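# Thread one bead onto the cord, away from its tips

## Task

Get any single bead onto the cord so the cord passes through it, with the bead sitting well away from the plastic tips at the cord's ends.

## Robot and tools

Robot: two six-joint arms, left_arm and right_arm, each ending in a parallel two-finger gripper. left_arm's base stands at about (-0.004, +0.381, 0) m in the scene frame and right_arm's at about (+0.038, -0.323, 0) m. Both are turned only slightly about vertical, with up being +z in each base frame.

Frames: the scene frame has its origin at table-top height midway between the nominal bases. +z points up, +x points out over the table, and +y points toward left_arm. Image left and right do not match arm names. Gripper positions, orientations and velocities in results are given in that arm's own base frame, as are the poses of its wrist camera. Fixed cameras and the table use the scene frame. Printed hand poses can be off by a few centimetres, more at long reach. end_effector_position is the point between the finger pads, roughly 1 cm behind the fingertips. The fingers point along the gripper's +z axis and close along its y axis.

The row: every motion argument is built from rows of exactly 14 numbers. The first 7 are for left_arm and the last 7 for right_arm, and you must fill both halves even if one arm is idle. Within each half the order is: shoulder, elbow, waist, wrist pitch, wrist yaw, wrist roll, opening. Note that the waist comes third. The six joint values are absolute target angles in radians, not offsets. Stated ranges are: shoulder 0.000 to 3.142, elbow 0.000 to 3.142, waist -2.618 to 3.054, wrist pitch -1.571 to 1.571, wrist yaw -1.571 to 1.571, wrist roll -2.094 to 2.094. Real ends may differ by up to 0.059 rad. A target more than 0.059 rad beyond a stated end, and farther out than the current angle, gets the call refused. Targets past a real end are clipped, which the result reports as "joint sent to its limit". Opening is absolute on a -1 (closed) to +1 (fully open, pad gap 0.094 m) scale. A 0 means half-closed, so to leave a gripper alone, repeat its current command. To keep a resting joint still, resend its value from the "Joint targets" line.

execute_actions(actions, cameras): actions is a list of actions. Each action is a table of 1 to 15 rows, and each row lasts one step of 1/30 s. A short table repeats its last row until 15 steps are done. Per step, each joint target is held within a set lead of the measured angle: waist 0.202, shoulder 0.258, elbow 0.3, wrist pitch 0.573, wrist yaw and roll 0.522. Targets that would shift a gripper more than 200 mm are scaled back. Far goals therefore need several actions. An empty list just reports everything. cameras selects which images come back: null or ["all"] for all, [] for none.

move(target, speed, blend, opening_speed, blocking, cameras): drives all joints together along smooth paths to one 14-number row, or through a list of up to 15 rows. speed is the top speed in rad/s of the joint with the farthest to go, from 0.01 to 2, default 0.5. It can be one value or one per target. blend, in rad, rounds corners at intermediate targets. opening_speed is the rate per second on the -1..1 scale, minimum 0.2, and should be used near its minimum when closing on fragile items. A row's gripper numbers take effect when that target is reached, and the arms pause while the fingers settle. With blocking=false the call returns after about 0.5 s while the motion continues, and a new move replaces it. Paths ignore obstacles and the other arm. Faster moves and targets set deeper past a contact press harder. The result adds a "move:" line: done, off_target (at rest with some joint more than 0.035 rad off, naming the joint and the error), moving, held, or fault. limits=held means steps were withheld. Neither done nor off_target tells you whether an arm is touching something.

wait(seconds 0 to 10): lets time pass while holding the commands, and returns early if a move finishes. stop(): brakes a running move, and needs room to do so. zoom_image(camera, region [x0,y0,x1,y1] in pixels, at most 504x504, origin top-left): gives a closer view of the latest image from cam_head_left, cam_head_right, cam_high, cam_low, cam_left_wrist or cam_right_wrist. All images are 896x504. read_manual(section="licences") returns only licence text. finished_scene(scene = current scene number, an integer) ends the scene for good. The bead must remain threaded without the robot holding it.

Result lines: Joint positions and Joint velocities list each arm in the joint order above, plus the pad gap in m. "within noise" means no real motion. Joint targets shows what is being driven now and is omitted when it matches the positions. Tool commands shows the current gripper commands. grip_measured uses the opening scale and reads slightly wide when empty. On a hard part it reads up to about 0.064 below the part's size, and more on small or round parts. Grip force reaches its maximum about 0.05 (0.11 for small or round parts) below the reading at first contact. grip_effort_nm is the gripper motor effort, negative when closing, and is offset and not a true pad force. Joint torques follow the joint order, are positive toward larger angles and include the arm's own weight. The first three joints wrap at ±28 N m. "joint command not followed" means the clearance check altered some targets. The clearance check does not keep the two grippers apart.

Heat: holding loads, staying stretched out or pushing against something heats motors. MOTOR HOT appears at 75 °C. At 90 °C the arm folds up and stays idle, and at 100 °C it goes limp.

Cameras come with calibration (pinhole plus radial distortion, K, T_world_to_cam). Fixed cameras may be off by a couple of degrees and under a centimetre. Wrist camera images can lag while their arm moves.

Avoid: dropping anything or letting it leave the table; releasing objects while they still move; fast impacts, hard pressing, and collisions between the arms, which can end the attempt; fault stops. Loose objects may be nudged occasionally. While you think, the simulation keeps running.

Each tool is called after "Call:" as name(argument=value, ...), one argument or row to a line, values as JSON.

## Session

Call:
execute_actions(
  actions=[],
)

Scene clock: 0.00 s.
left_arm: end_effector_position=(+0.4091, +0.0630, +0.1692) grip_measured=+1.000 grip_effort_nm=n/a end_effector_quat_wxyz=(+0.165, -0.171, +0.968, +0.075) | right_arm: end_effector_position=(+0.1553, -0.1867, +0.2084) grip_measured=+1.000 grip_effort_nm=n/a end_effector_quat_wxyz=(+0.142, -0.413, +0.898, -0.060)
Joint names: [shoulder, elbow, waist, wrist pitch, wrist yaw, wrist roll]
Joint positions: left_arm=[1.82 1.691 0.073 -1.123 -0.18 -0.247 0.094] | right_arm=[1.35 1.397 -1.084 -1.478 -0.278 -1.926 0.094]
Joint velocities: within noise
Joint torques (N m): no reading
Heat: left arm: 30 °C; right arm: 27 °C.
Joint targets: left_arm=[1.806 1.704 0.073 -1.117 -0.185 -0.248] | right_arm=[1.342 1.407 -1.084 -1.485 -0.291 -1.924]
Tool commands: left_gripper/opening=+1.0 right_gripper/opening=+1.0

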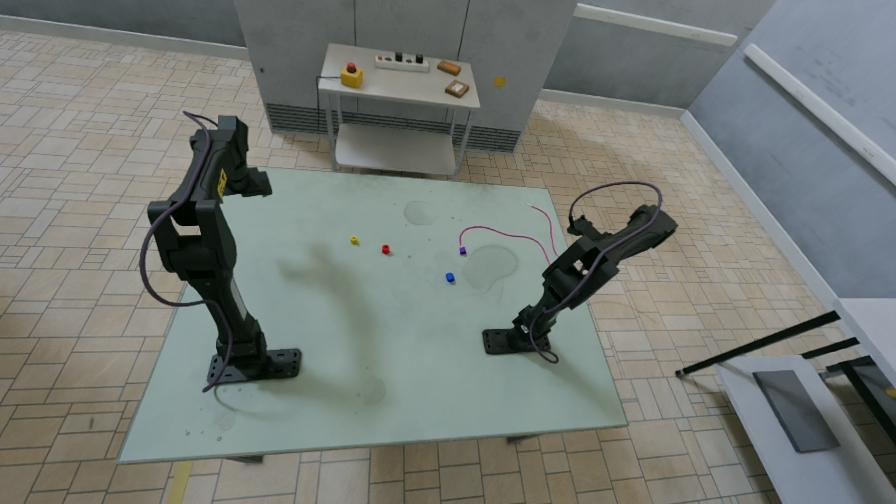

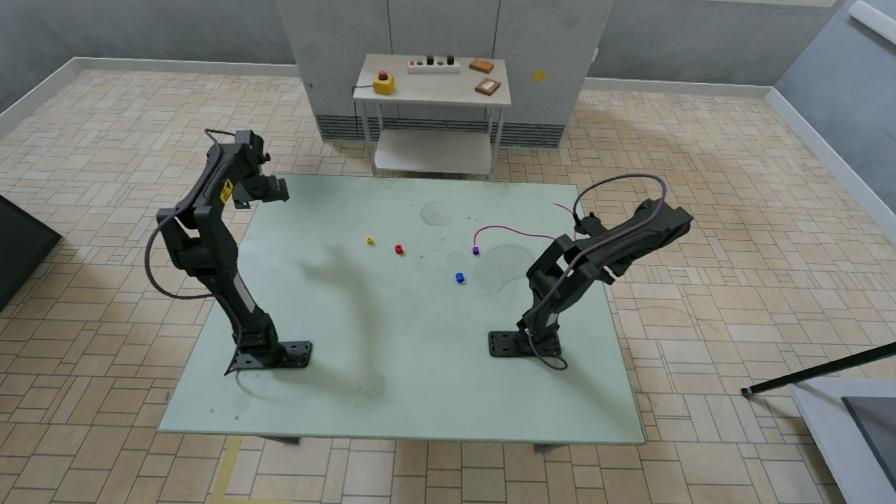

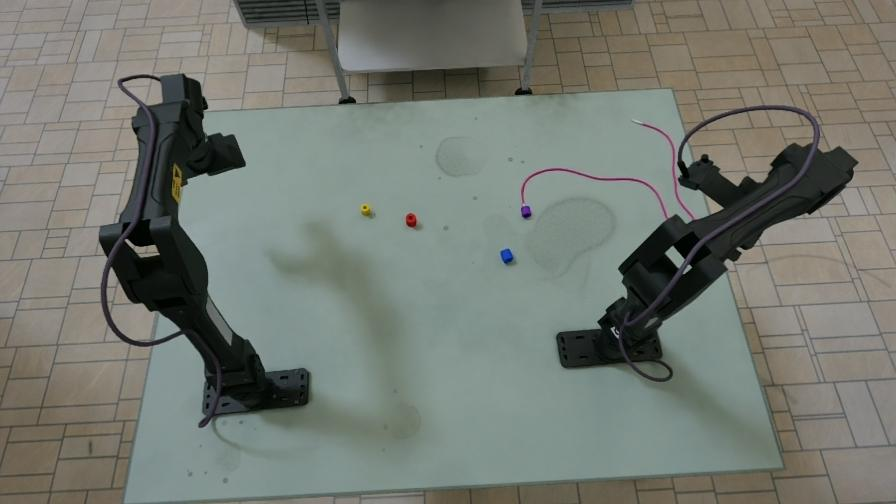

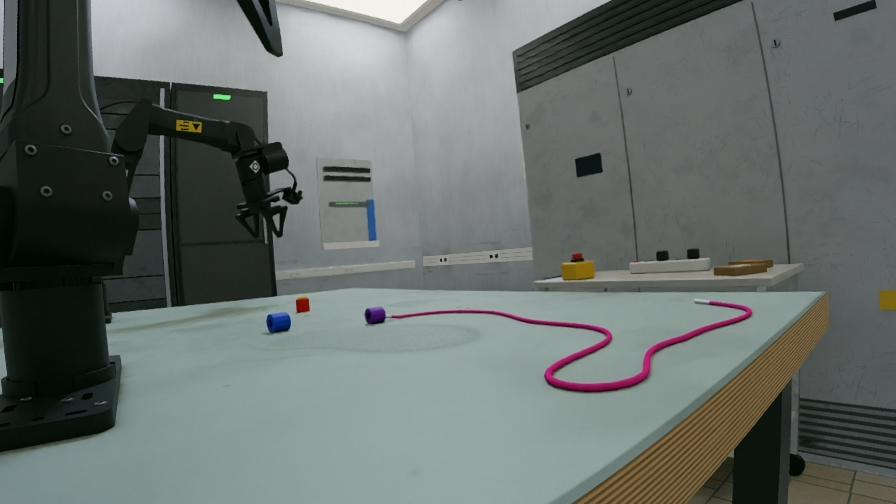

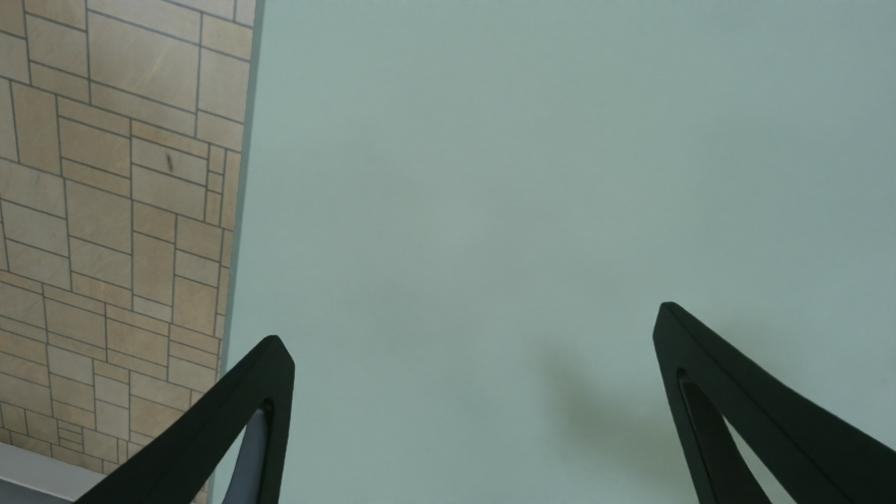

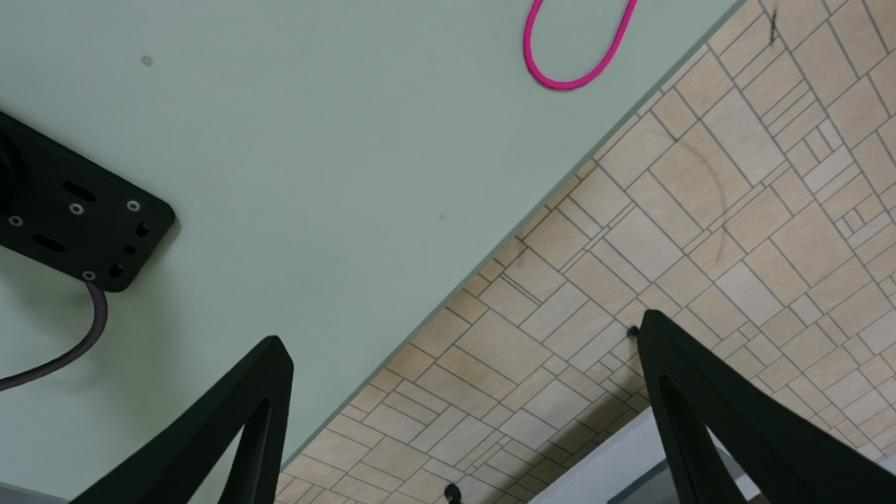

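Call:
zoom_image(
  camera="cam_high",
  region=[480, 180, 600, 280],
)

Call:
zoom_image(
  camera="cam_low",
  region=[240, 280, 480, 360],
)

Call:
zoom_image(
  camera="cam_high",
  region=[340, 180, 440, 240],
)

Call:
zoom_image(
  camera="cam_high",
  region=[610, 100, 730, 230],
)

Scaled by 4.200 from the camera's 896x504 image, which has a finer 1280x720 frame.

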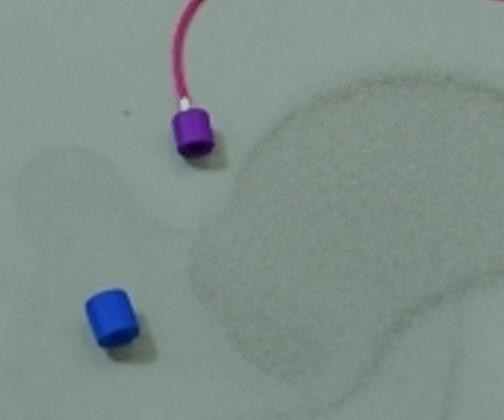

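Scaled by 2.100 from the camera's 896x504 image, which has a finer 1280x720 frame.

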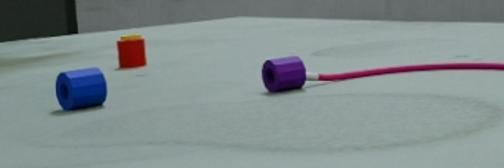

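Scaled by 5.040 from the camera's 896x504 image, which has a finer 1280x720 frame.

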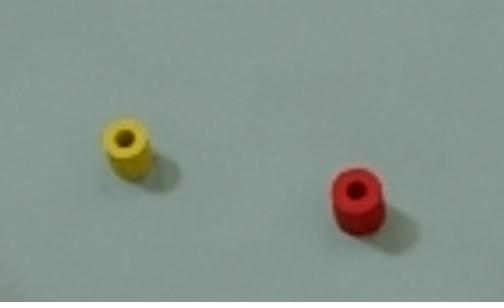

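Scaled by 3.877 from the camera's 896x504 image, which has a finer 1280x720 frame.

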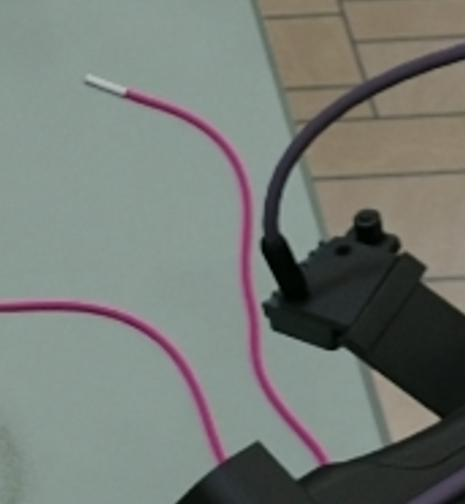

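Call:
zoom_image(
  camera="cam_low",
  region=[350, 296, 410, 332],
)

Call:
zoom_image(
  camera="cam_high",
  region=[505, 190, 545, 225],
)

Call:
zoom_image(
  camera="cam_head_left",
  region=[430, 220, 500, 290],
)

Call:
zoom_image(
  camera="cam_head_right",
  region=[440, 220, 500, 290],
)

Scaled by 8.400 from the camera's 896x504 image, which has a finer 1280x720 frame.

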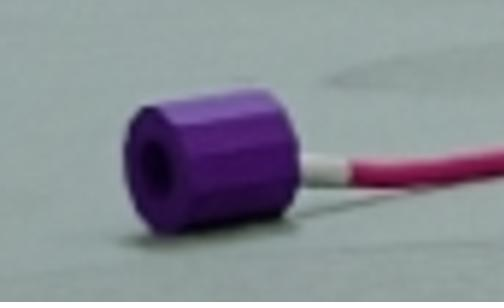

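Scaled by 12.600 from the camera's 896x504 image, which has a finer 1280x720 frame.

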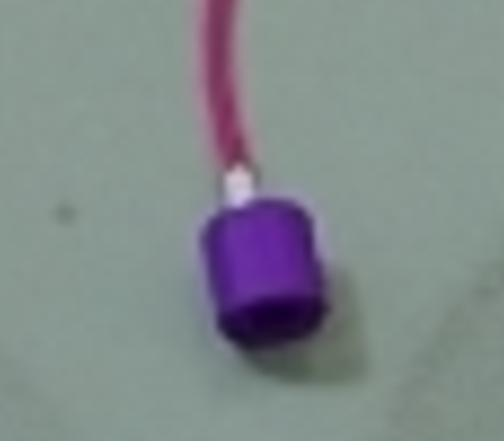

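Scaled by 7.200 from the camera's 896x504 image, which has a finer 1280x720 frame.

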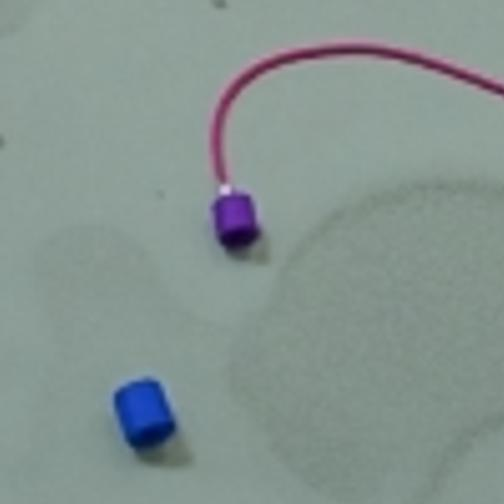

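Scaled by 7.200 from the camera's 896x504 image, which has a finer 1280x720 frame.

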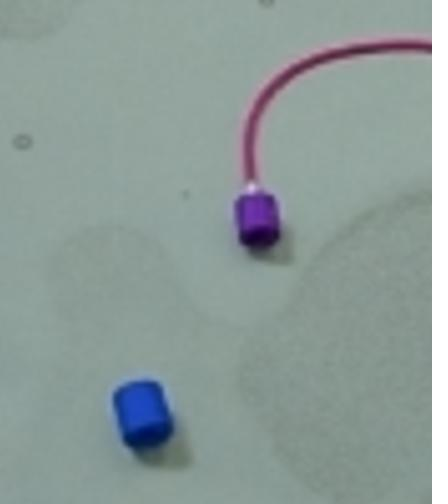

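Call:
move(
  target=[1.806, 1.704, 0.073, -1.117, -0.185, -0.248, 1, 2.2415, 1.998, 0.372, -1.502, 0, 0, 1],
  speed=0.9,
)

Scene clock: 262.70 s.
left_arm: end_effector_position=(+0.4091, +0.0630, +0.1692) grip_measured=+1.000 grip_effort_nm=0.002 end_effector_quat_wxyz=(+0.165, -0.171, +0.968, +0.075) | right_arm: end_effector_position=(+0.3593, +0.1456, +0.0769) grip_measured=+1.000 grip_effort_nm=-0.027 end_effector_quat_wxyz=(-0.091, -0.190, +0.978, -0.013)
Joint positions: left_arm=[1.82 1.691 0.073 -1.123 -0.18 -0.247 0.094] | right_arm=[2.227 1.96 0.378 -1.487 -0.009 -0.006 0.094]
Joint torques (N m): left_arm=[-9.74 6.64 -0.03 0.83 -0.14 -0.02] | right_arm=[-10.41 8.62 -0.55 -0.5 0.07 0.05]
Joint targets: left_arm=[1.806 1.704 0.073 -1.117 -0.185 -0.248] | right_arm=[2.241 1.998 0.372 -1.502 0.000 0.000]
move: off_target (right_arm); right_arm: the elbow is farthest, 0.038 rad from its target
camera_calibration:
cam_right_wrist: T_world_to_cam=[[0.279688, -0.960053, 0.00853741, 0.0405532], [-0.579057, -0.161588, 0.799114, 0.195321], [-0.765812, -0.228446, -0.601119, 0.470559], [0, 0, 0, 1]]

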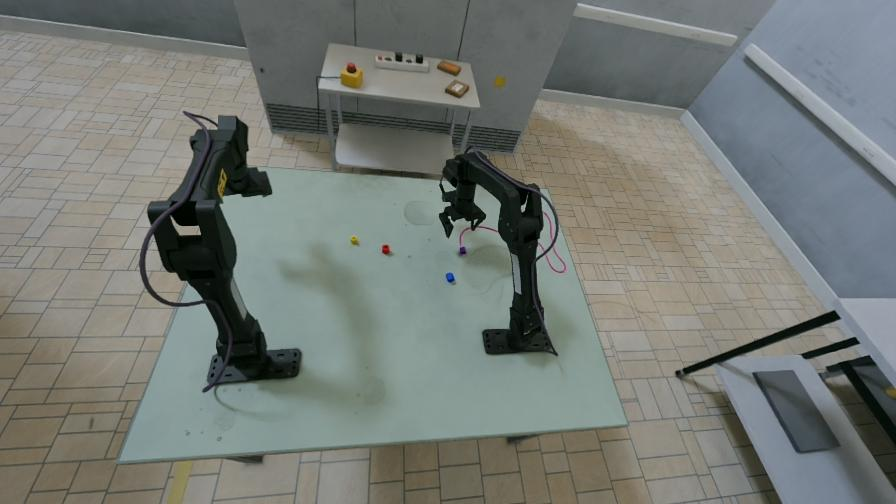

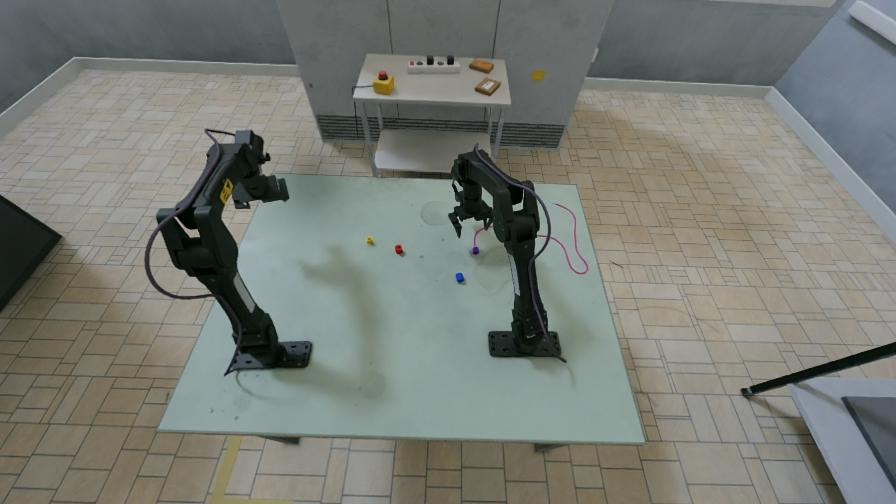

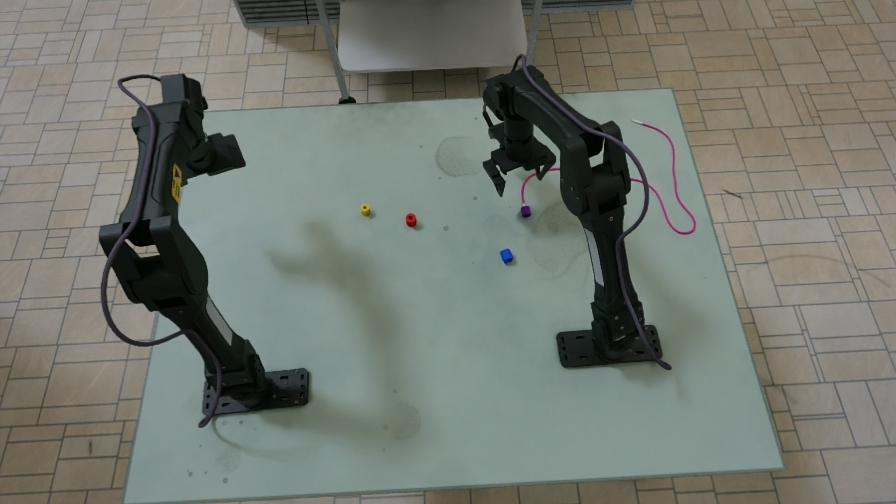

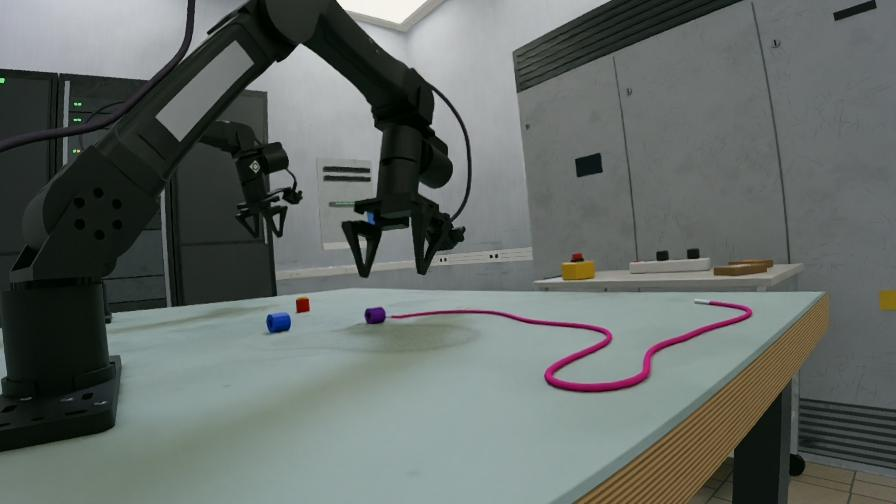

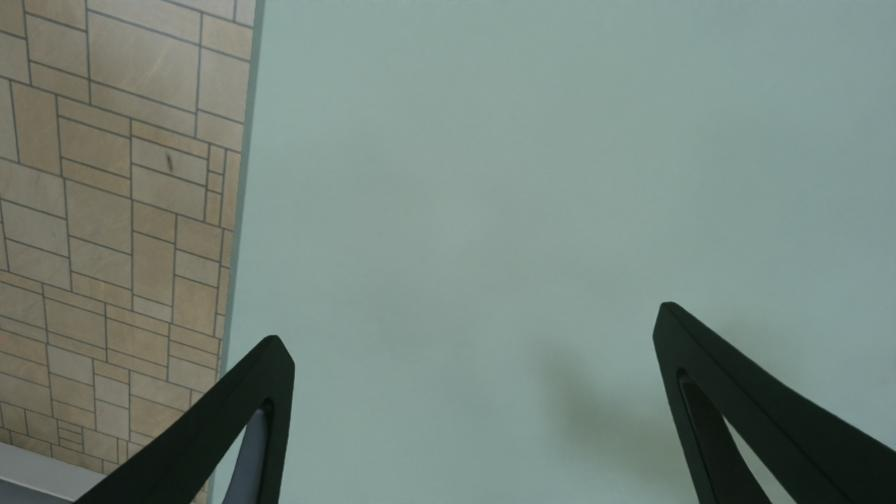

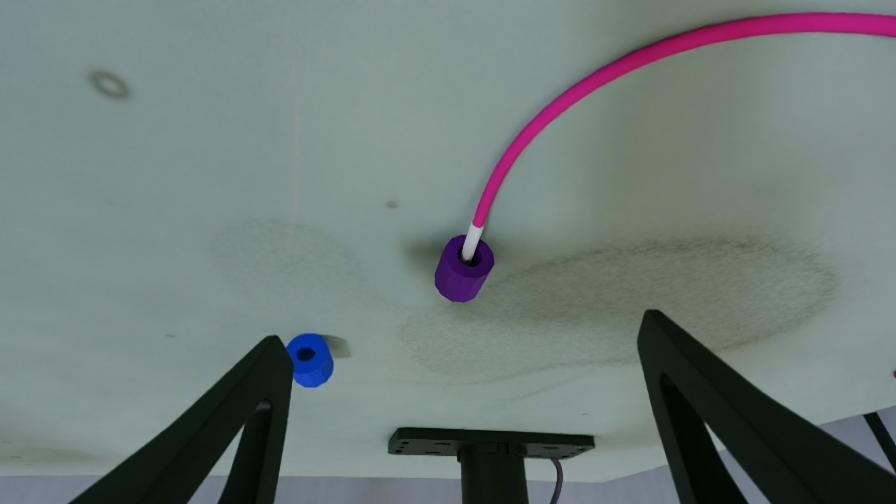

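Call:
zoom_image(
  camera="cam_right_wrist",
  region=[400, 180, 560, 310],
)

Scaled by 3.150 from the camera's 896x504 image, which has a finer 1280x720 frame.

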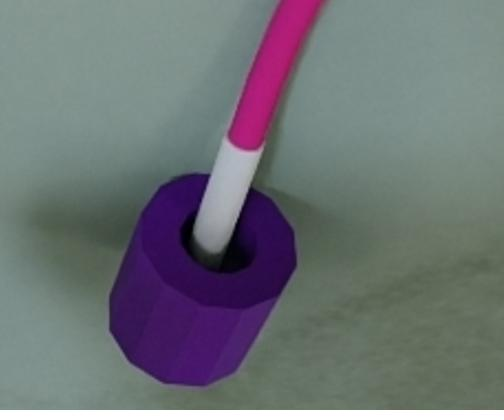

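Call:
move(
  target=[1.806, 1.704, 0.073, -1.117, -0.185, -0.248, 1, 2.28, 1.912, 0.303, -1.485, -0.092, 0.289, 1],
  speed=0.5,
  cameras=["cam_right_wrist", "cam_low", "cam_high"],
)

Scene clock: 366.80 s.
left_arm: end_effector_position=(+0.4091, +0.0630, +0.1692) grip_measured=+1.000 grip_effort_nm=0.002 end_effector_quat_wxyz=(+0.165, -0.171, +0.968, +0.075) | right_arm: end_effector_position=(+0.3553, +0.1292, +0.0587) grip_measured=+1.000 grip_effort_nm=-0.032 end_effector_quat_wxyz=(-0.131, -0.006, +0.991, +0.004)
Joint positions: left_arm=[1.82 1.691 0.073 -1.123 -0.18 -0.247 0.094] | right_arm=[2.261 1.928 0.306 -1.488 -0.085 0.283 0.094]
Joint torques (N m): left_arm=[-9.73 6.64 -0.02 0.83 -0.14 -0.02] | right_arm=[-10.22 4.37 -0.24 -0.47 -0.13 0.08]
Joint targets: left_arm=[1.806 1.704 0.073 -1.117 -0.185 -0.248] | right_arm=[2.280 1.912 0.303 -1.485 -0.092 0.289]
move: done
camera_calibration:
cam_right_wrist: T_world_to_cam=[[-0.0860019, -0.996152, 0.016895, 0.160155], [-0.53229, 0.0602763, 0.844413, 0.156937], [-0.842182, 0.0636281, -0.535426, 0.438373], [0, 0, 0, 1]]
Images, in order: cam_high, cam_low, cam_right_wrist.

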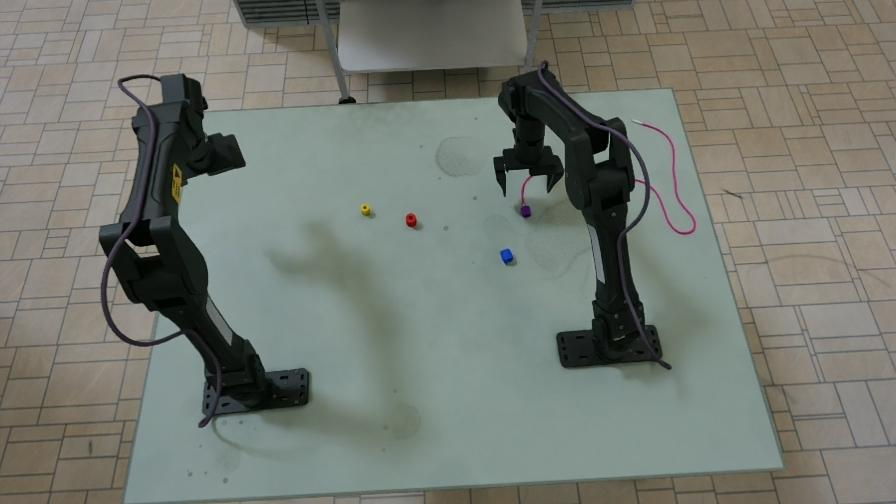

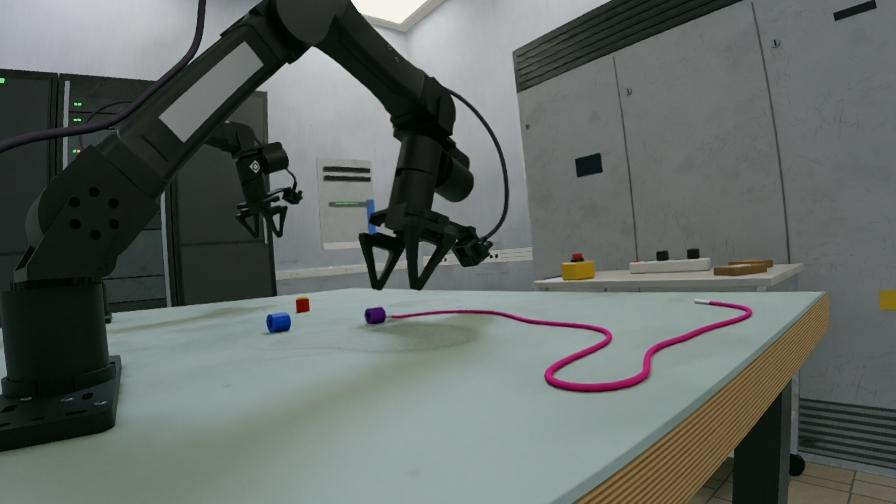

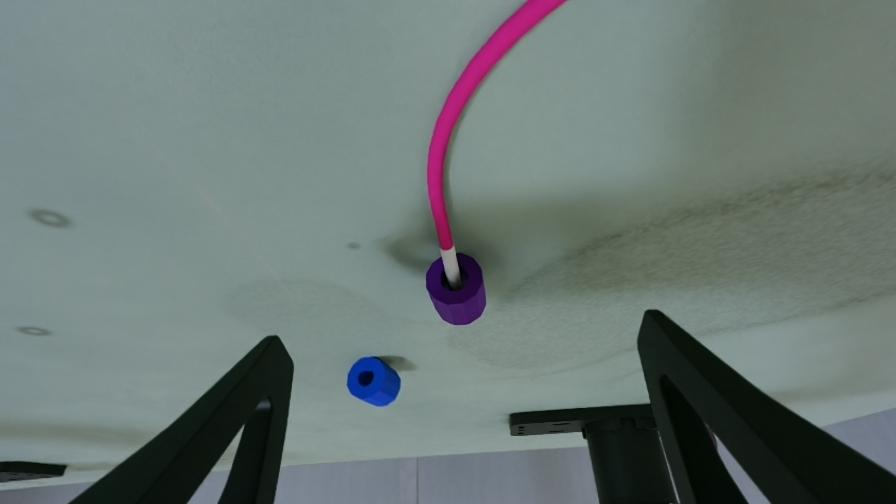

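Call:
move(
  target=[1.806, 1.704, 0.073, -1.117, -0.185, -0.248, 1, 2.373, 2.0, 0.314, -1.492, -0.092, 0.292, 0.2],
  speed=0.3,
  opening_speed=2,
  cameras=["cam_right_wrist", "cam_low"],
)

Scene clock: 403.80 s.
left_arm: end_effector_position=(+0.4091, +0.0630, +0.1692) grip_measured=+1.000 grip_effort_nm=0.002 end_effector_quat_wxyz=(+0.165, -0.171, +0.968, +0.075) | right_arm: end_effector_position=(+0.3579, +0.1301, +0.0315) grip_measured=+0.203 grip_effort_nm=-0.183 end_effector_quat_wxyz=(-0.159, -0.003, +0.987, -0.004)
Joint positions: left_arm=[1.82 1.691 0.073 -1.123 -0.18 -0.247 0.094] | right_arm=[2.355 1.964 0.306 -1.488 -0.085 0.286 0.057]
Joint torques (N m): left_arm=[-9.73 6.64 -0.05 0.83 -0.14 -0.02] | right_arm=[-10.76 8.18 0.72 -0.64 -0.13 0.07]
Joint targets: left_arm=[1.806 1.704 0.073 -1.117 -0.185 -0.248] | right_arm=[2.373 2.000 0.314 -1.492 -0.092 0.292]
move: off_target (right_arm); right_arm: the elbow is farthest, 0.036 rad from its target
camera_calibration:
cam_right_wrist: T_world_to_cam=[[-0.0875634, -0.995383, 0.0392992, 0.161539], [-0.484445, 0.0770215, 0.871425, 0.161048], [-0.870429, 0.0572667, -0.488953, 0.435394], [0, 0, 0, 1]]
Images, in order: cam_low, cam_right_wrist.

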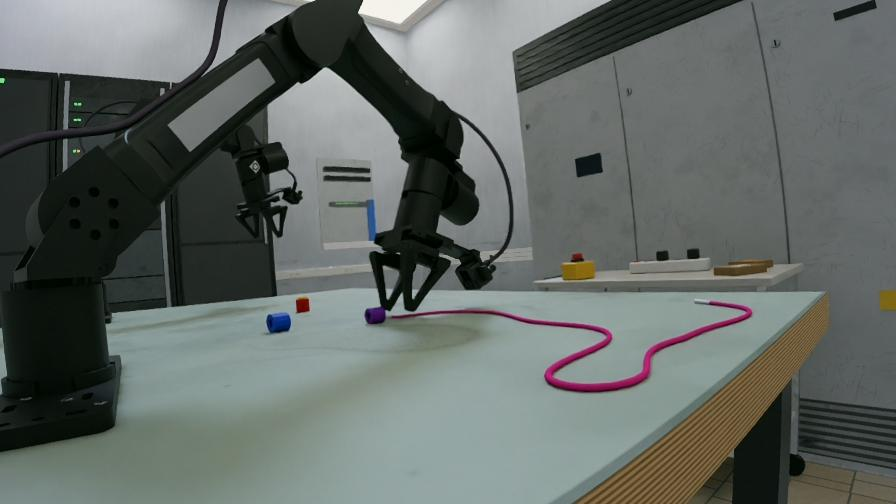

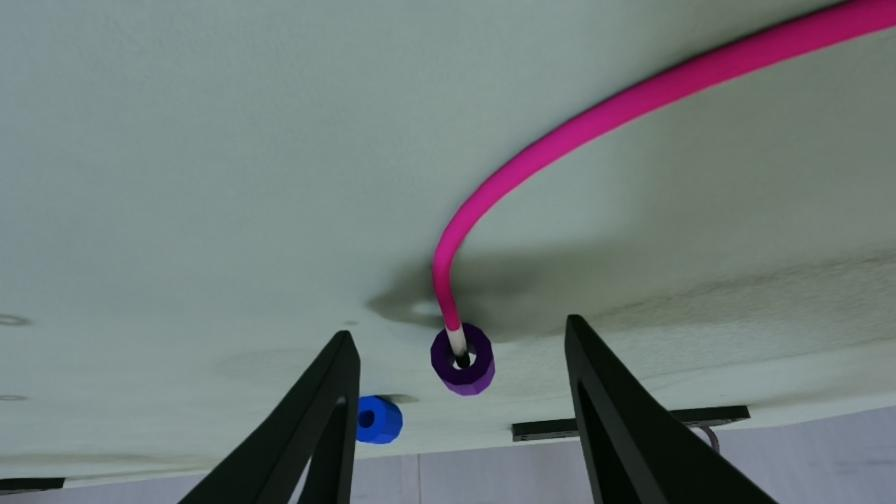

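Call:
move(
  target=[1.806, 1.704, 0.073, -1.117, -0.185, -0.248, 1, 2.4125, 2.039, 0.322, -1.492, -0.092, 0.292, 0.2],
  speed=0.15,
  cameras=["cam_right_wrist", "cam_low"],
)

Call:
zoom_image(
  camera="cam_low",
  region=[340, 270, 460, 340],
)

Scene clock: 442.87 s.
left_arm: end_effector_position=(+0.4091, +0.0630, +0.1692) grip_measured=+1.000 grip_effort_nm=0.002 end_effector_quat_wxyz=(+0.165, -0.171, +0.968, +0.075) | right_arm: end_effector_position=(+0.3636, +0.1350, +0.0255) grip_measured=+0.203 grip_effort_nm=-0.183 end_effector_quat_wxyz=(-0.158, -0.007, +0.987, -0.005)
Joint positions: left_arm=[1.82 1.691 0.073 -1.123 -0.18 -0.247 0.094] | right_arm=[2.389 2.001 0.314 -1.488 -0.085 0.287 0.057]
Joint torques (N m): left_arm=[-9.72 6.64 -0.03 0.83 -0.14 -0.02] | right_arm=[-10.58 8.36 0.65 -0.62 -0.11 0.06]
Joint targets: left_arm=[1.806 1.704 0.073 -1.117 -0.185 -0.248] | right_arm=[2.412 2.039 0.322 -1.492 -0.092 0.292]
move: off_target (right_arm); right_arm: the elbow is farthest, 0.038 rad from its target
camera_calibration:
cam_right_wrist: T_world_to_cam=[[-0.0807877, -0.995987, 0.0385105, 0.16479], [-0.487185, 0.0731651, 0.870228, 0.170243], [-0.869554, 0.051542, -0.491141, 0.437622], [0, 0, 0, 1]]
Images, in order: cam_low, cam_right_wrist.

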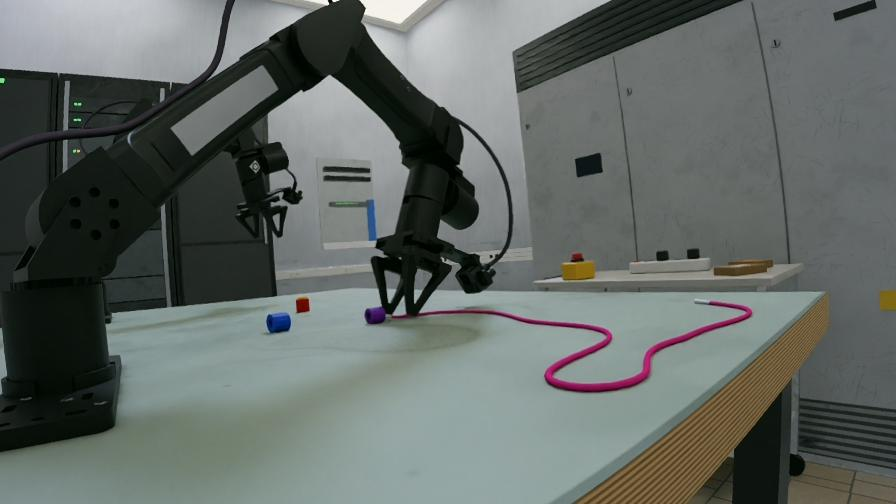

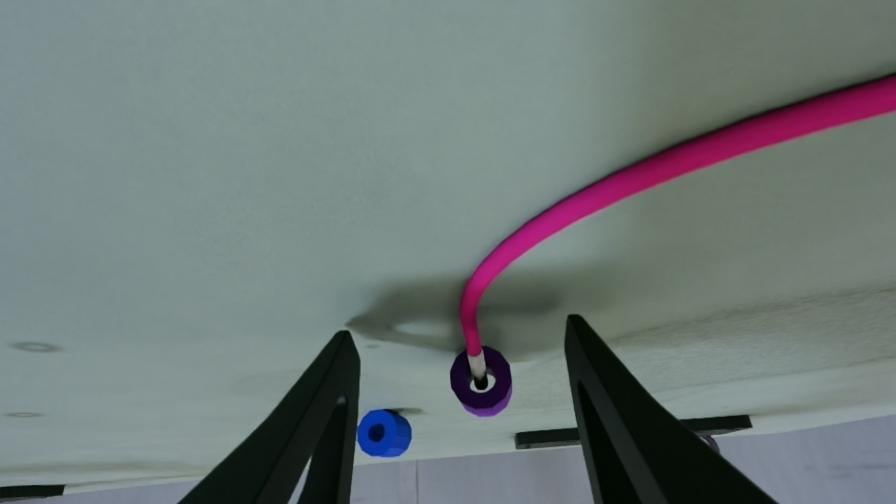

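Scaled by 4.200 from the camera's 896x504 image, which has a finer 1280x720 frame.

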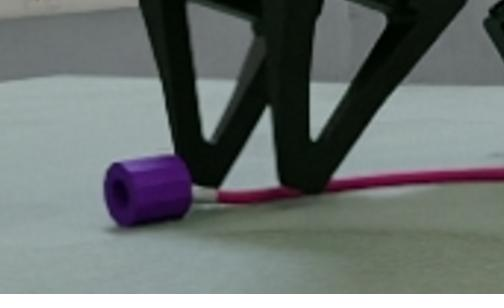

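Call:
move(
  target=[1.806, 1.704, 0.073, -1.117, -0.185, -0.248, 1, 2.425, 2.039, 0.322, -1.492, -0.092, 0.292, 0.2],
  speed=0.1,
  cameras=["cam_right_wrist", "cam_low"],
)

Call:
zoom_image(
  camera="cam_low",
  region=[340, 270, 460, 340],
)

Scene clock: 477.30 s.
left_arm: end_effector_position=(+0.4091, +0.0630, +0.1692) grip_measured=+1.000 grip_effort_nm=-0.002 end_effector_quat_wxyz=(+0.165, -0.171, +0.968, +0.075) | right_arm: end_effector_position=(+0.3636, +0.1354, +0.0236) grip_measured=+0.203 grip_effort_nm=-0.178 end_effector_quat_wxyz=(-0.160, -0.007, +0.987, -0.004)
Joint positions: left_arm=[1.82 1.691 0.073 -1.123 -0.18 -0.247 0.094] | right_arm=[2.396 2.004 0.314 -1.488 -0.087 0.287 0.057]
Joint torques (N m): left_arm=[-9.74 6.64 -0.02 0.83 -0.14 -0.03] | right_arm=[-10.14 8.17 0.68 -0.65 -0.11 0.06]
Joint targets: left_arm=[1.806 1.704 0.073 -1.117 -0.185 -0.248] | right_arm=[2.425 2.039 0.322 -1.492 -0.092 0.292]
move: done
camera_calibration:
cam_right_wrist: T_world_to_cam=[[-0.0811872, -0.995957, 0.0384472, 0.165362], [-0.483176, 0.0730671, 0.872469, 0.170326], [-0.871751, 0.0522565, -0.487155, 0.437317], [0, 0, 0, 1]]
Images, in order: cam_low, cam_right_wrist.

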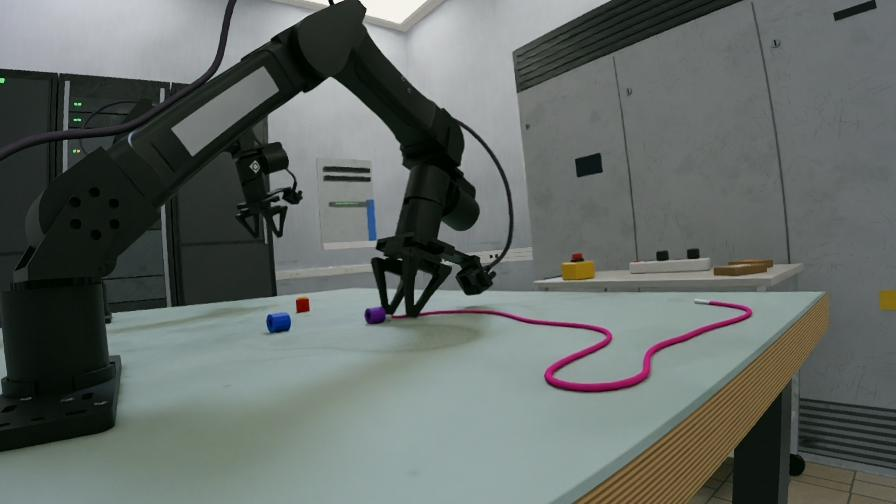

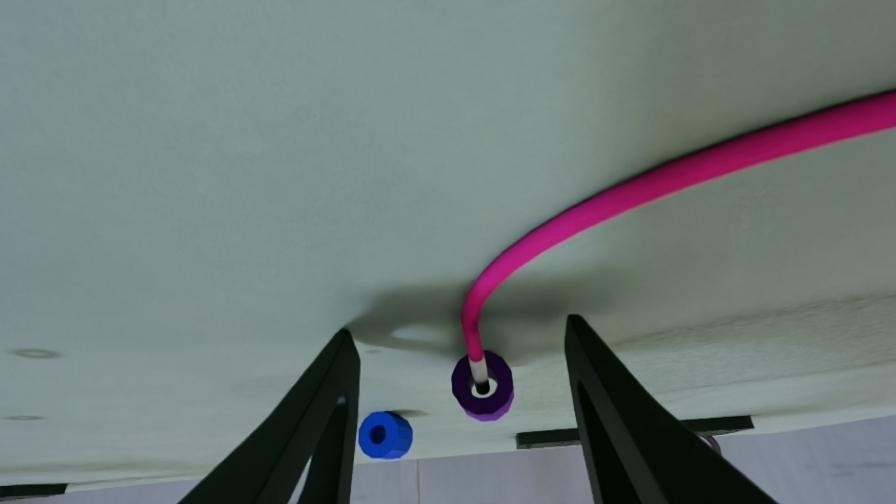

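Scaled by 4.200 from the camera's 896x504 image, which has a finer 1280x720 frame.

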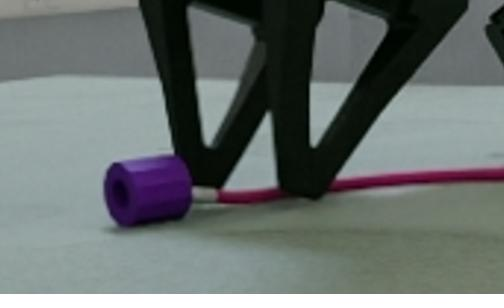

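Call:
move(
  target=[1.806, 1.704, 0.073, -1.117, -0.185, -0.248, 1, 2.425, 2.039, 0.322, -1.492, -0.092, 0.292, -0.97],
  speed=0.1,
  opening_speed=0.7,
  cameras=["cam_right_wrist", "cam_low"],
)

Call:
zoom_image(
  camera="cam_low",
  region=[340, 270, 460, 340],
)

Scene clock: 487.20 s.
left_arm: end_effector_position=(+0.4091, +0.0630, +0.1692) grip_measured=+1.000 grip_effort_nm=0.002 end_effector_quat_wxyz=(+0.165, -0.171, +0.968, +0.075) | right_arm: end_effector_position=(+0.3636, +0.1354, +0.0239) grip_measured=-0.968 grip_effort_nm=-0.584 end_effector_quat_wxyz=(-0.160, -0.007, +0.987, -0.004)
Joint positions: left_arm=[1.82 1.691 0.073 -1.123 -0.18 -0.247 0.094] | right_arm=[2.396 2.006 0.314 -1.49 -0.088 0.287 0.002]
Joint torques (N m): left_arm=[-9.73 6.64 -0.03 0.82 -0.14 -0.02] | right_arm=[-10.21 8.02 0.77 -0.64 -0.11 0.06]
Joint targets: left_arm=[1.806 1.704 0.073 -1.117 -0.185 -0.248] | right_arm=[2.425 2.039 0.322 -1.492 -0.092 0.292]
move: done
camera_calibration:
cam_right_wrist: T_world_to_cam=[[-0.0812847, -0.995956, 0.0382589, 0.165435], [-0.482753, 0.0729244, 0.872715, 0.169873], [-0.871976, 0.0524688, -0.486729, 0.437458], [0, 0, 0, 1]]
Images, in order: cam_low, cam_right_wrist.

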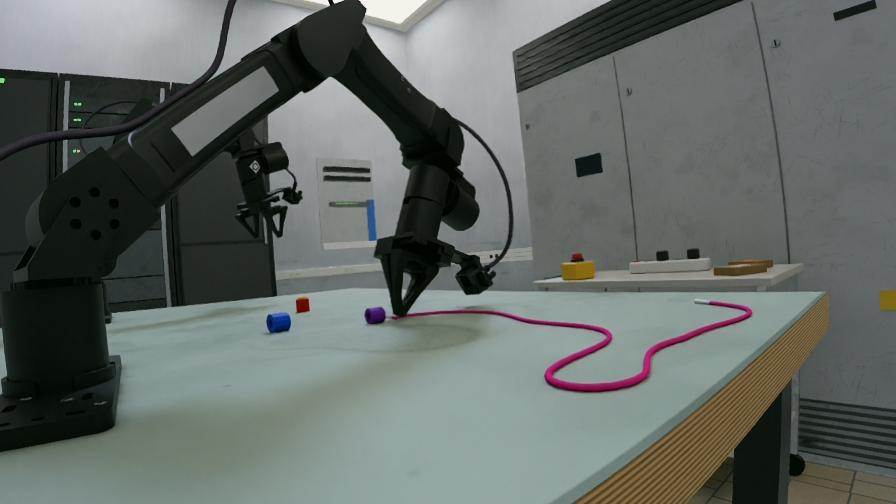

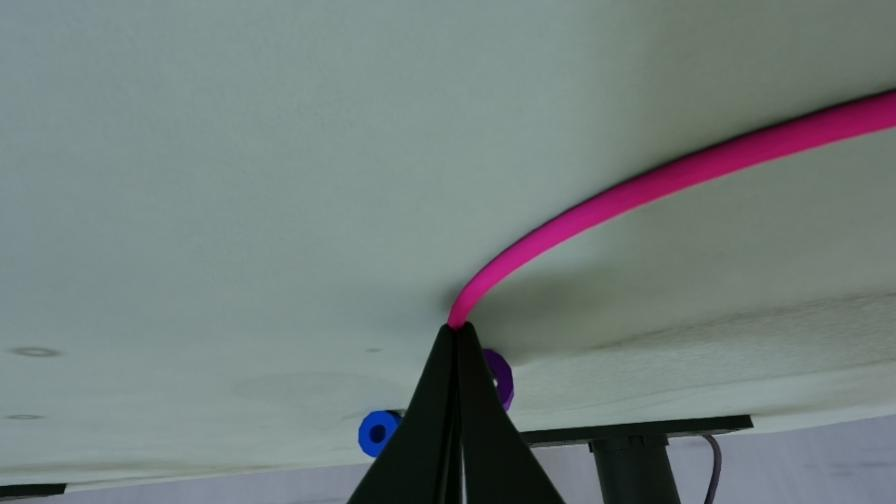

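Scaled by 4.200 from the camera's 896x504 image, which has a finer 1280x720 frame.

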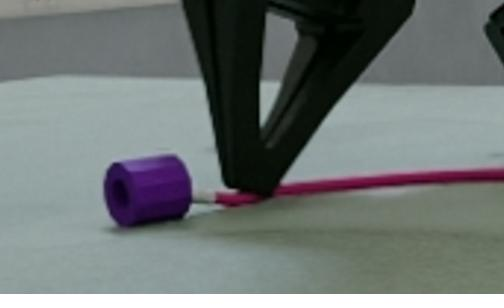

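Call:
move(
  target=[
    [1.806, 1.704, 0.073, -1.117, -0.185, -0.248, 1, 2.425, 2.039, 0.322, -1.492, -0.092, 0.292, -0.5],
    [1.806, 1.704, 0.073, -1.117, -0.185, -0.248, 1, 2.199, 1.716, 0.322, -1.222, -0.092, 0.292, -0.5],
  ],
  speed=0.2,
  cameras=["cam_right_wrist", "cam_low"],
)

Call:
zoom_image(
  camera="cam_low",
  region=[340, 270, 460, 340],
)

Scene clock: 527.30 s.
left_arm: end_effector_position=(+0.4091, +0.0630, +0.1692) grip_measured=+1.000 grip_effort_nm=0.002 end_effector_quat_wxyz=(+0.165, -0.171, +0.968, +0.075) | right_arm: end_effector_position=(+0.3621, +0.1359, +0.0226) grip_measured=-0.503 grip_effort_nm=0.129 end_effector_quat_wxyz=(-0.090, -0.010, +0.996, +0.020)
Joint positions: left_arm=[1.82 1.691 0.073 -1.123 -0.18 -0.247 0.094] | right_arm=[2.227 1.744 0.314 -1.247 -0.093 0.287 0.023]
Joint torques (N m): left_arm=[-9.72 6.64 -0.03 0.83 -0.14 -0.02] | right_arm=[-13.6 3.51 0.73 -0.06 -0.05 0.05]
Heat: left arm: 31 °C; right arm: 33 °C.
Joint targets: left_arm=[1.806 1.704 0.073 -1.117 -0.185 -0.248] | right_arm=[2.199 1.716 0.322 -1.222 -0.092 0.292]
move: done
camera_calibration:
cam_right_wrist: T_world_to_cam=[[-0.0837996, -0.996188, -0.0242324, 0.168187], [-0.601109, 0.0311404, 0.79856, 0.22055], [-0.794761, 0.0814853, -0.601428, 0.406217], [0, 0, 0, 1]]
Images, in order: cam_low, cam_right_wrist.

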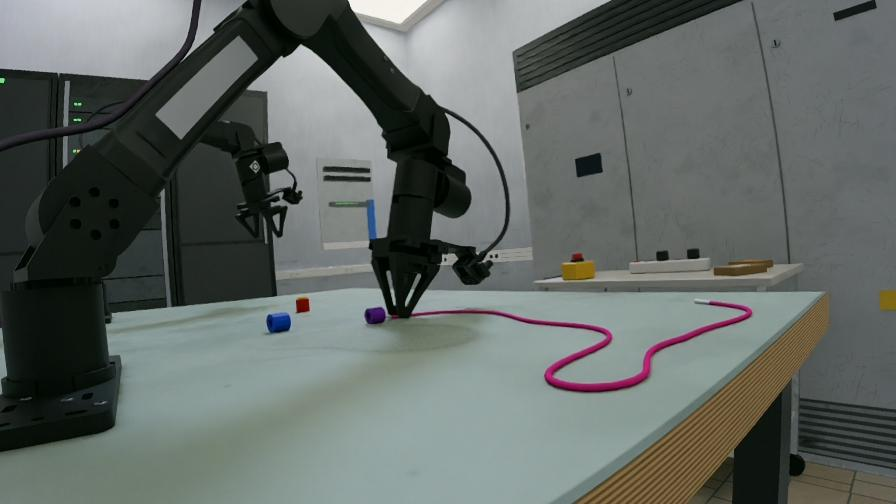

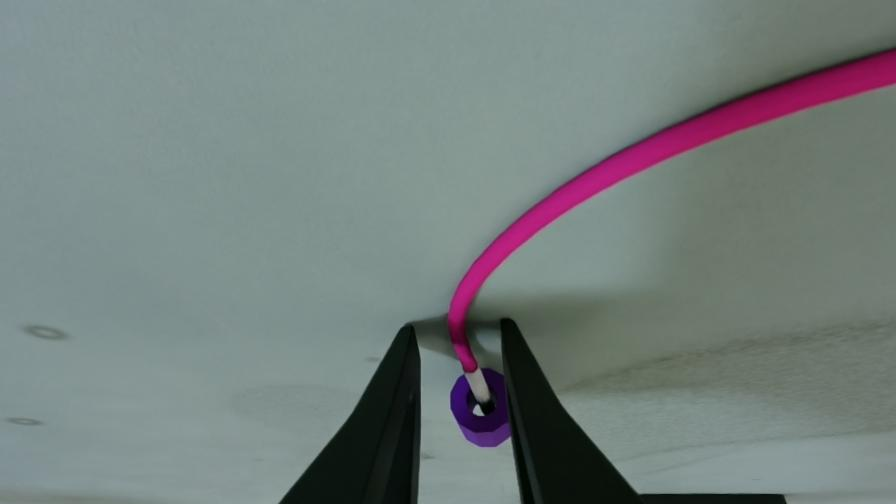

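Scaled by 4.200 from the camera's 896x504 image, which has a finer 1280x720 frame.

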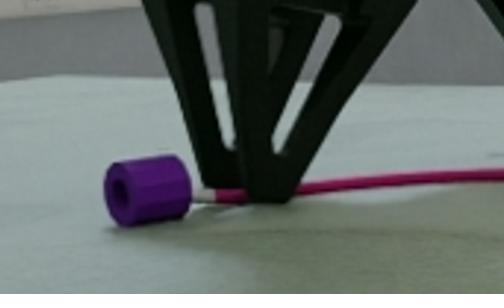

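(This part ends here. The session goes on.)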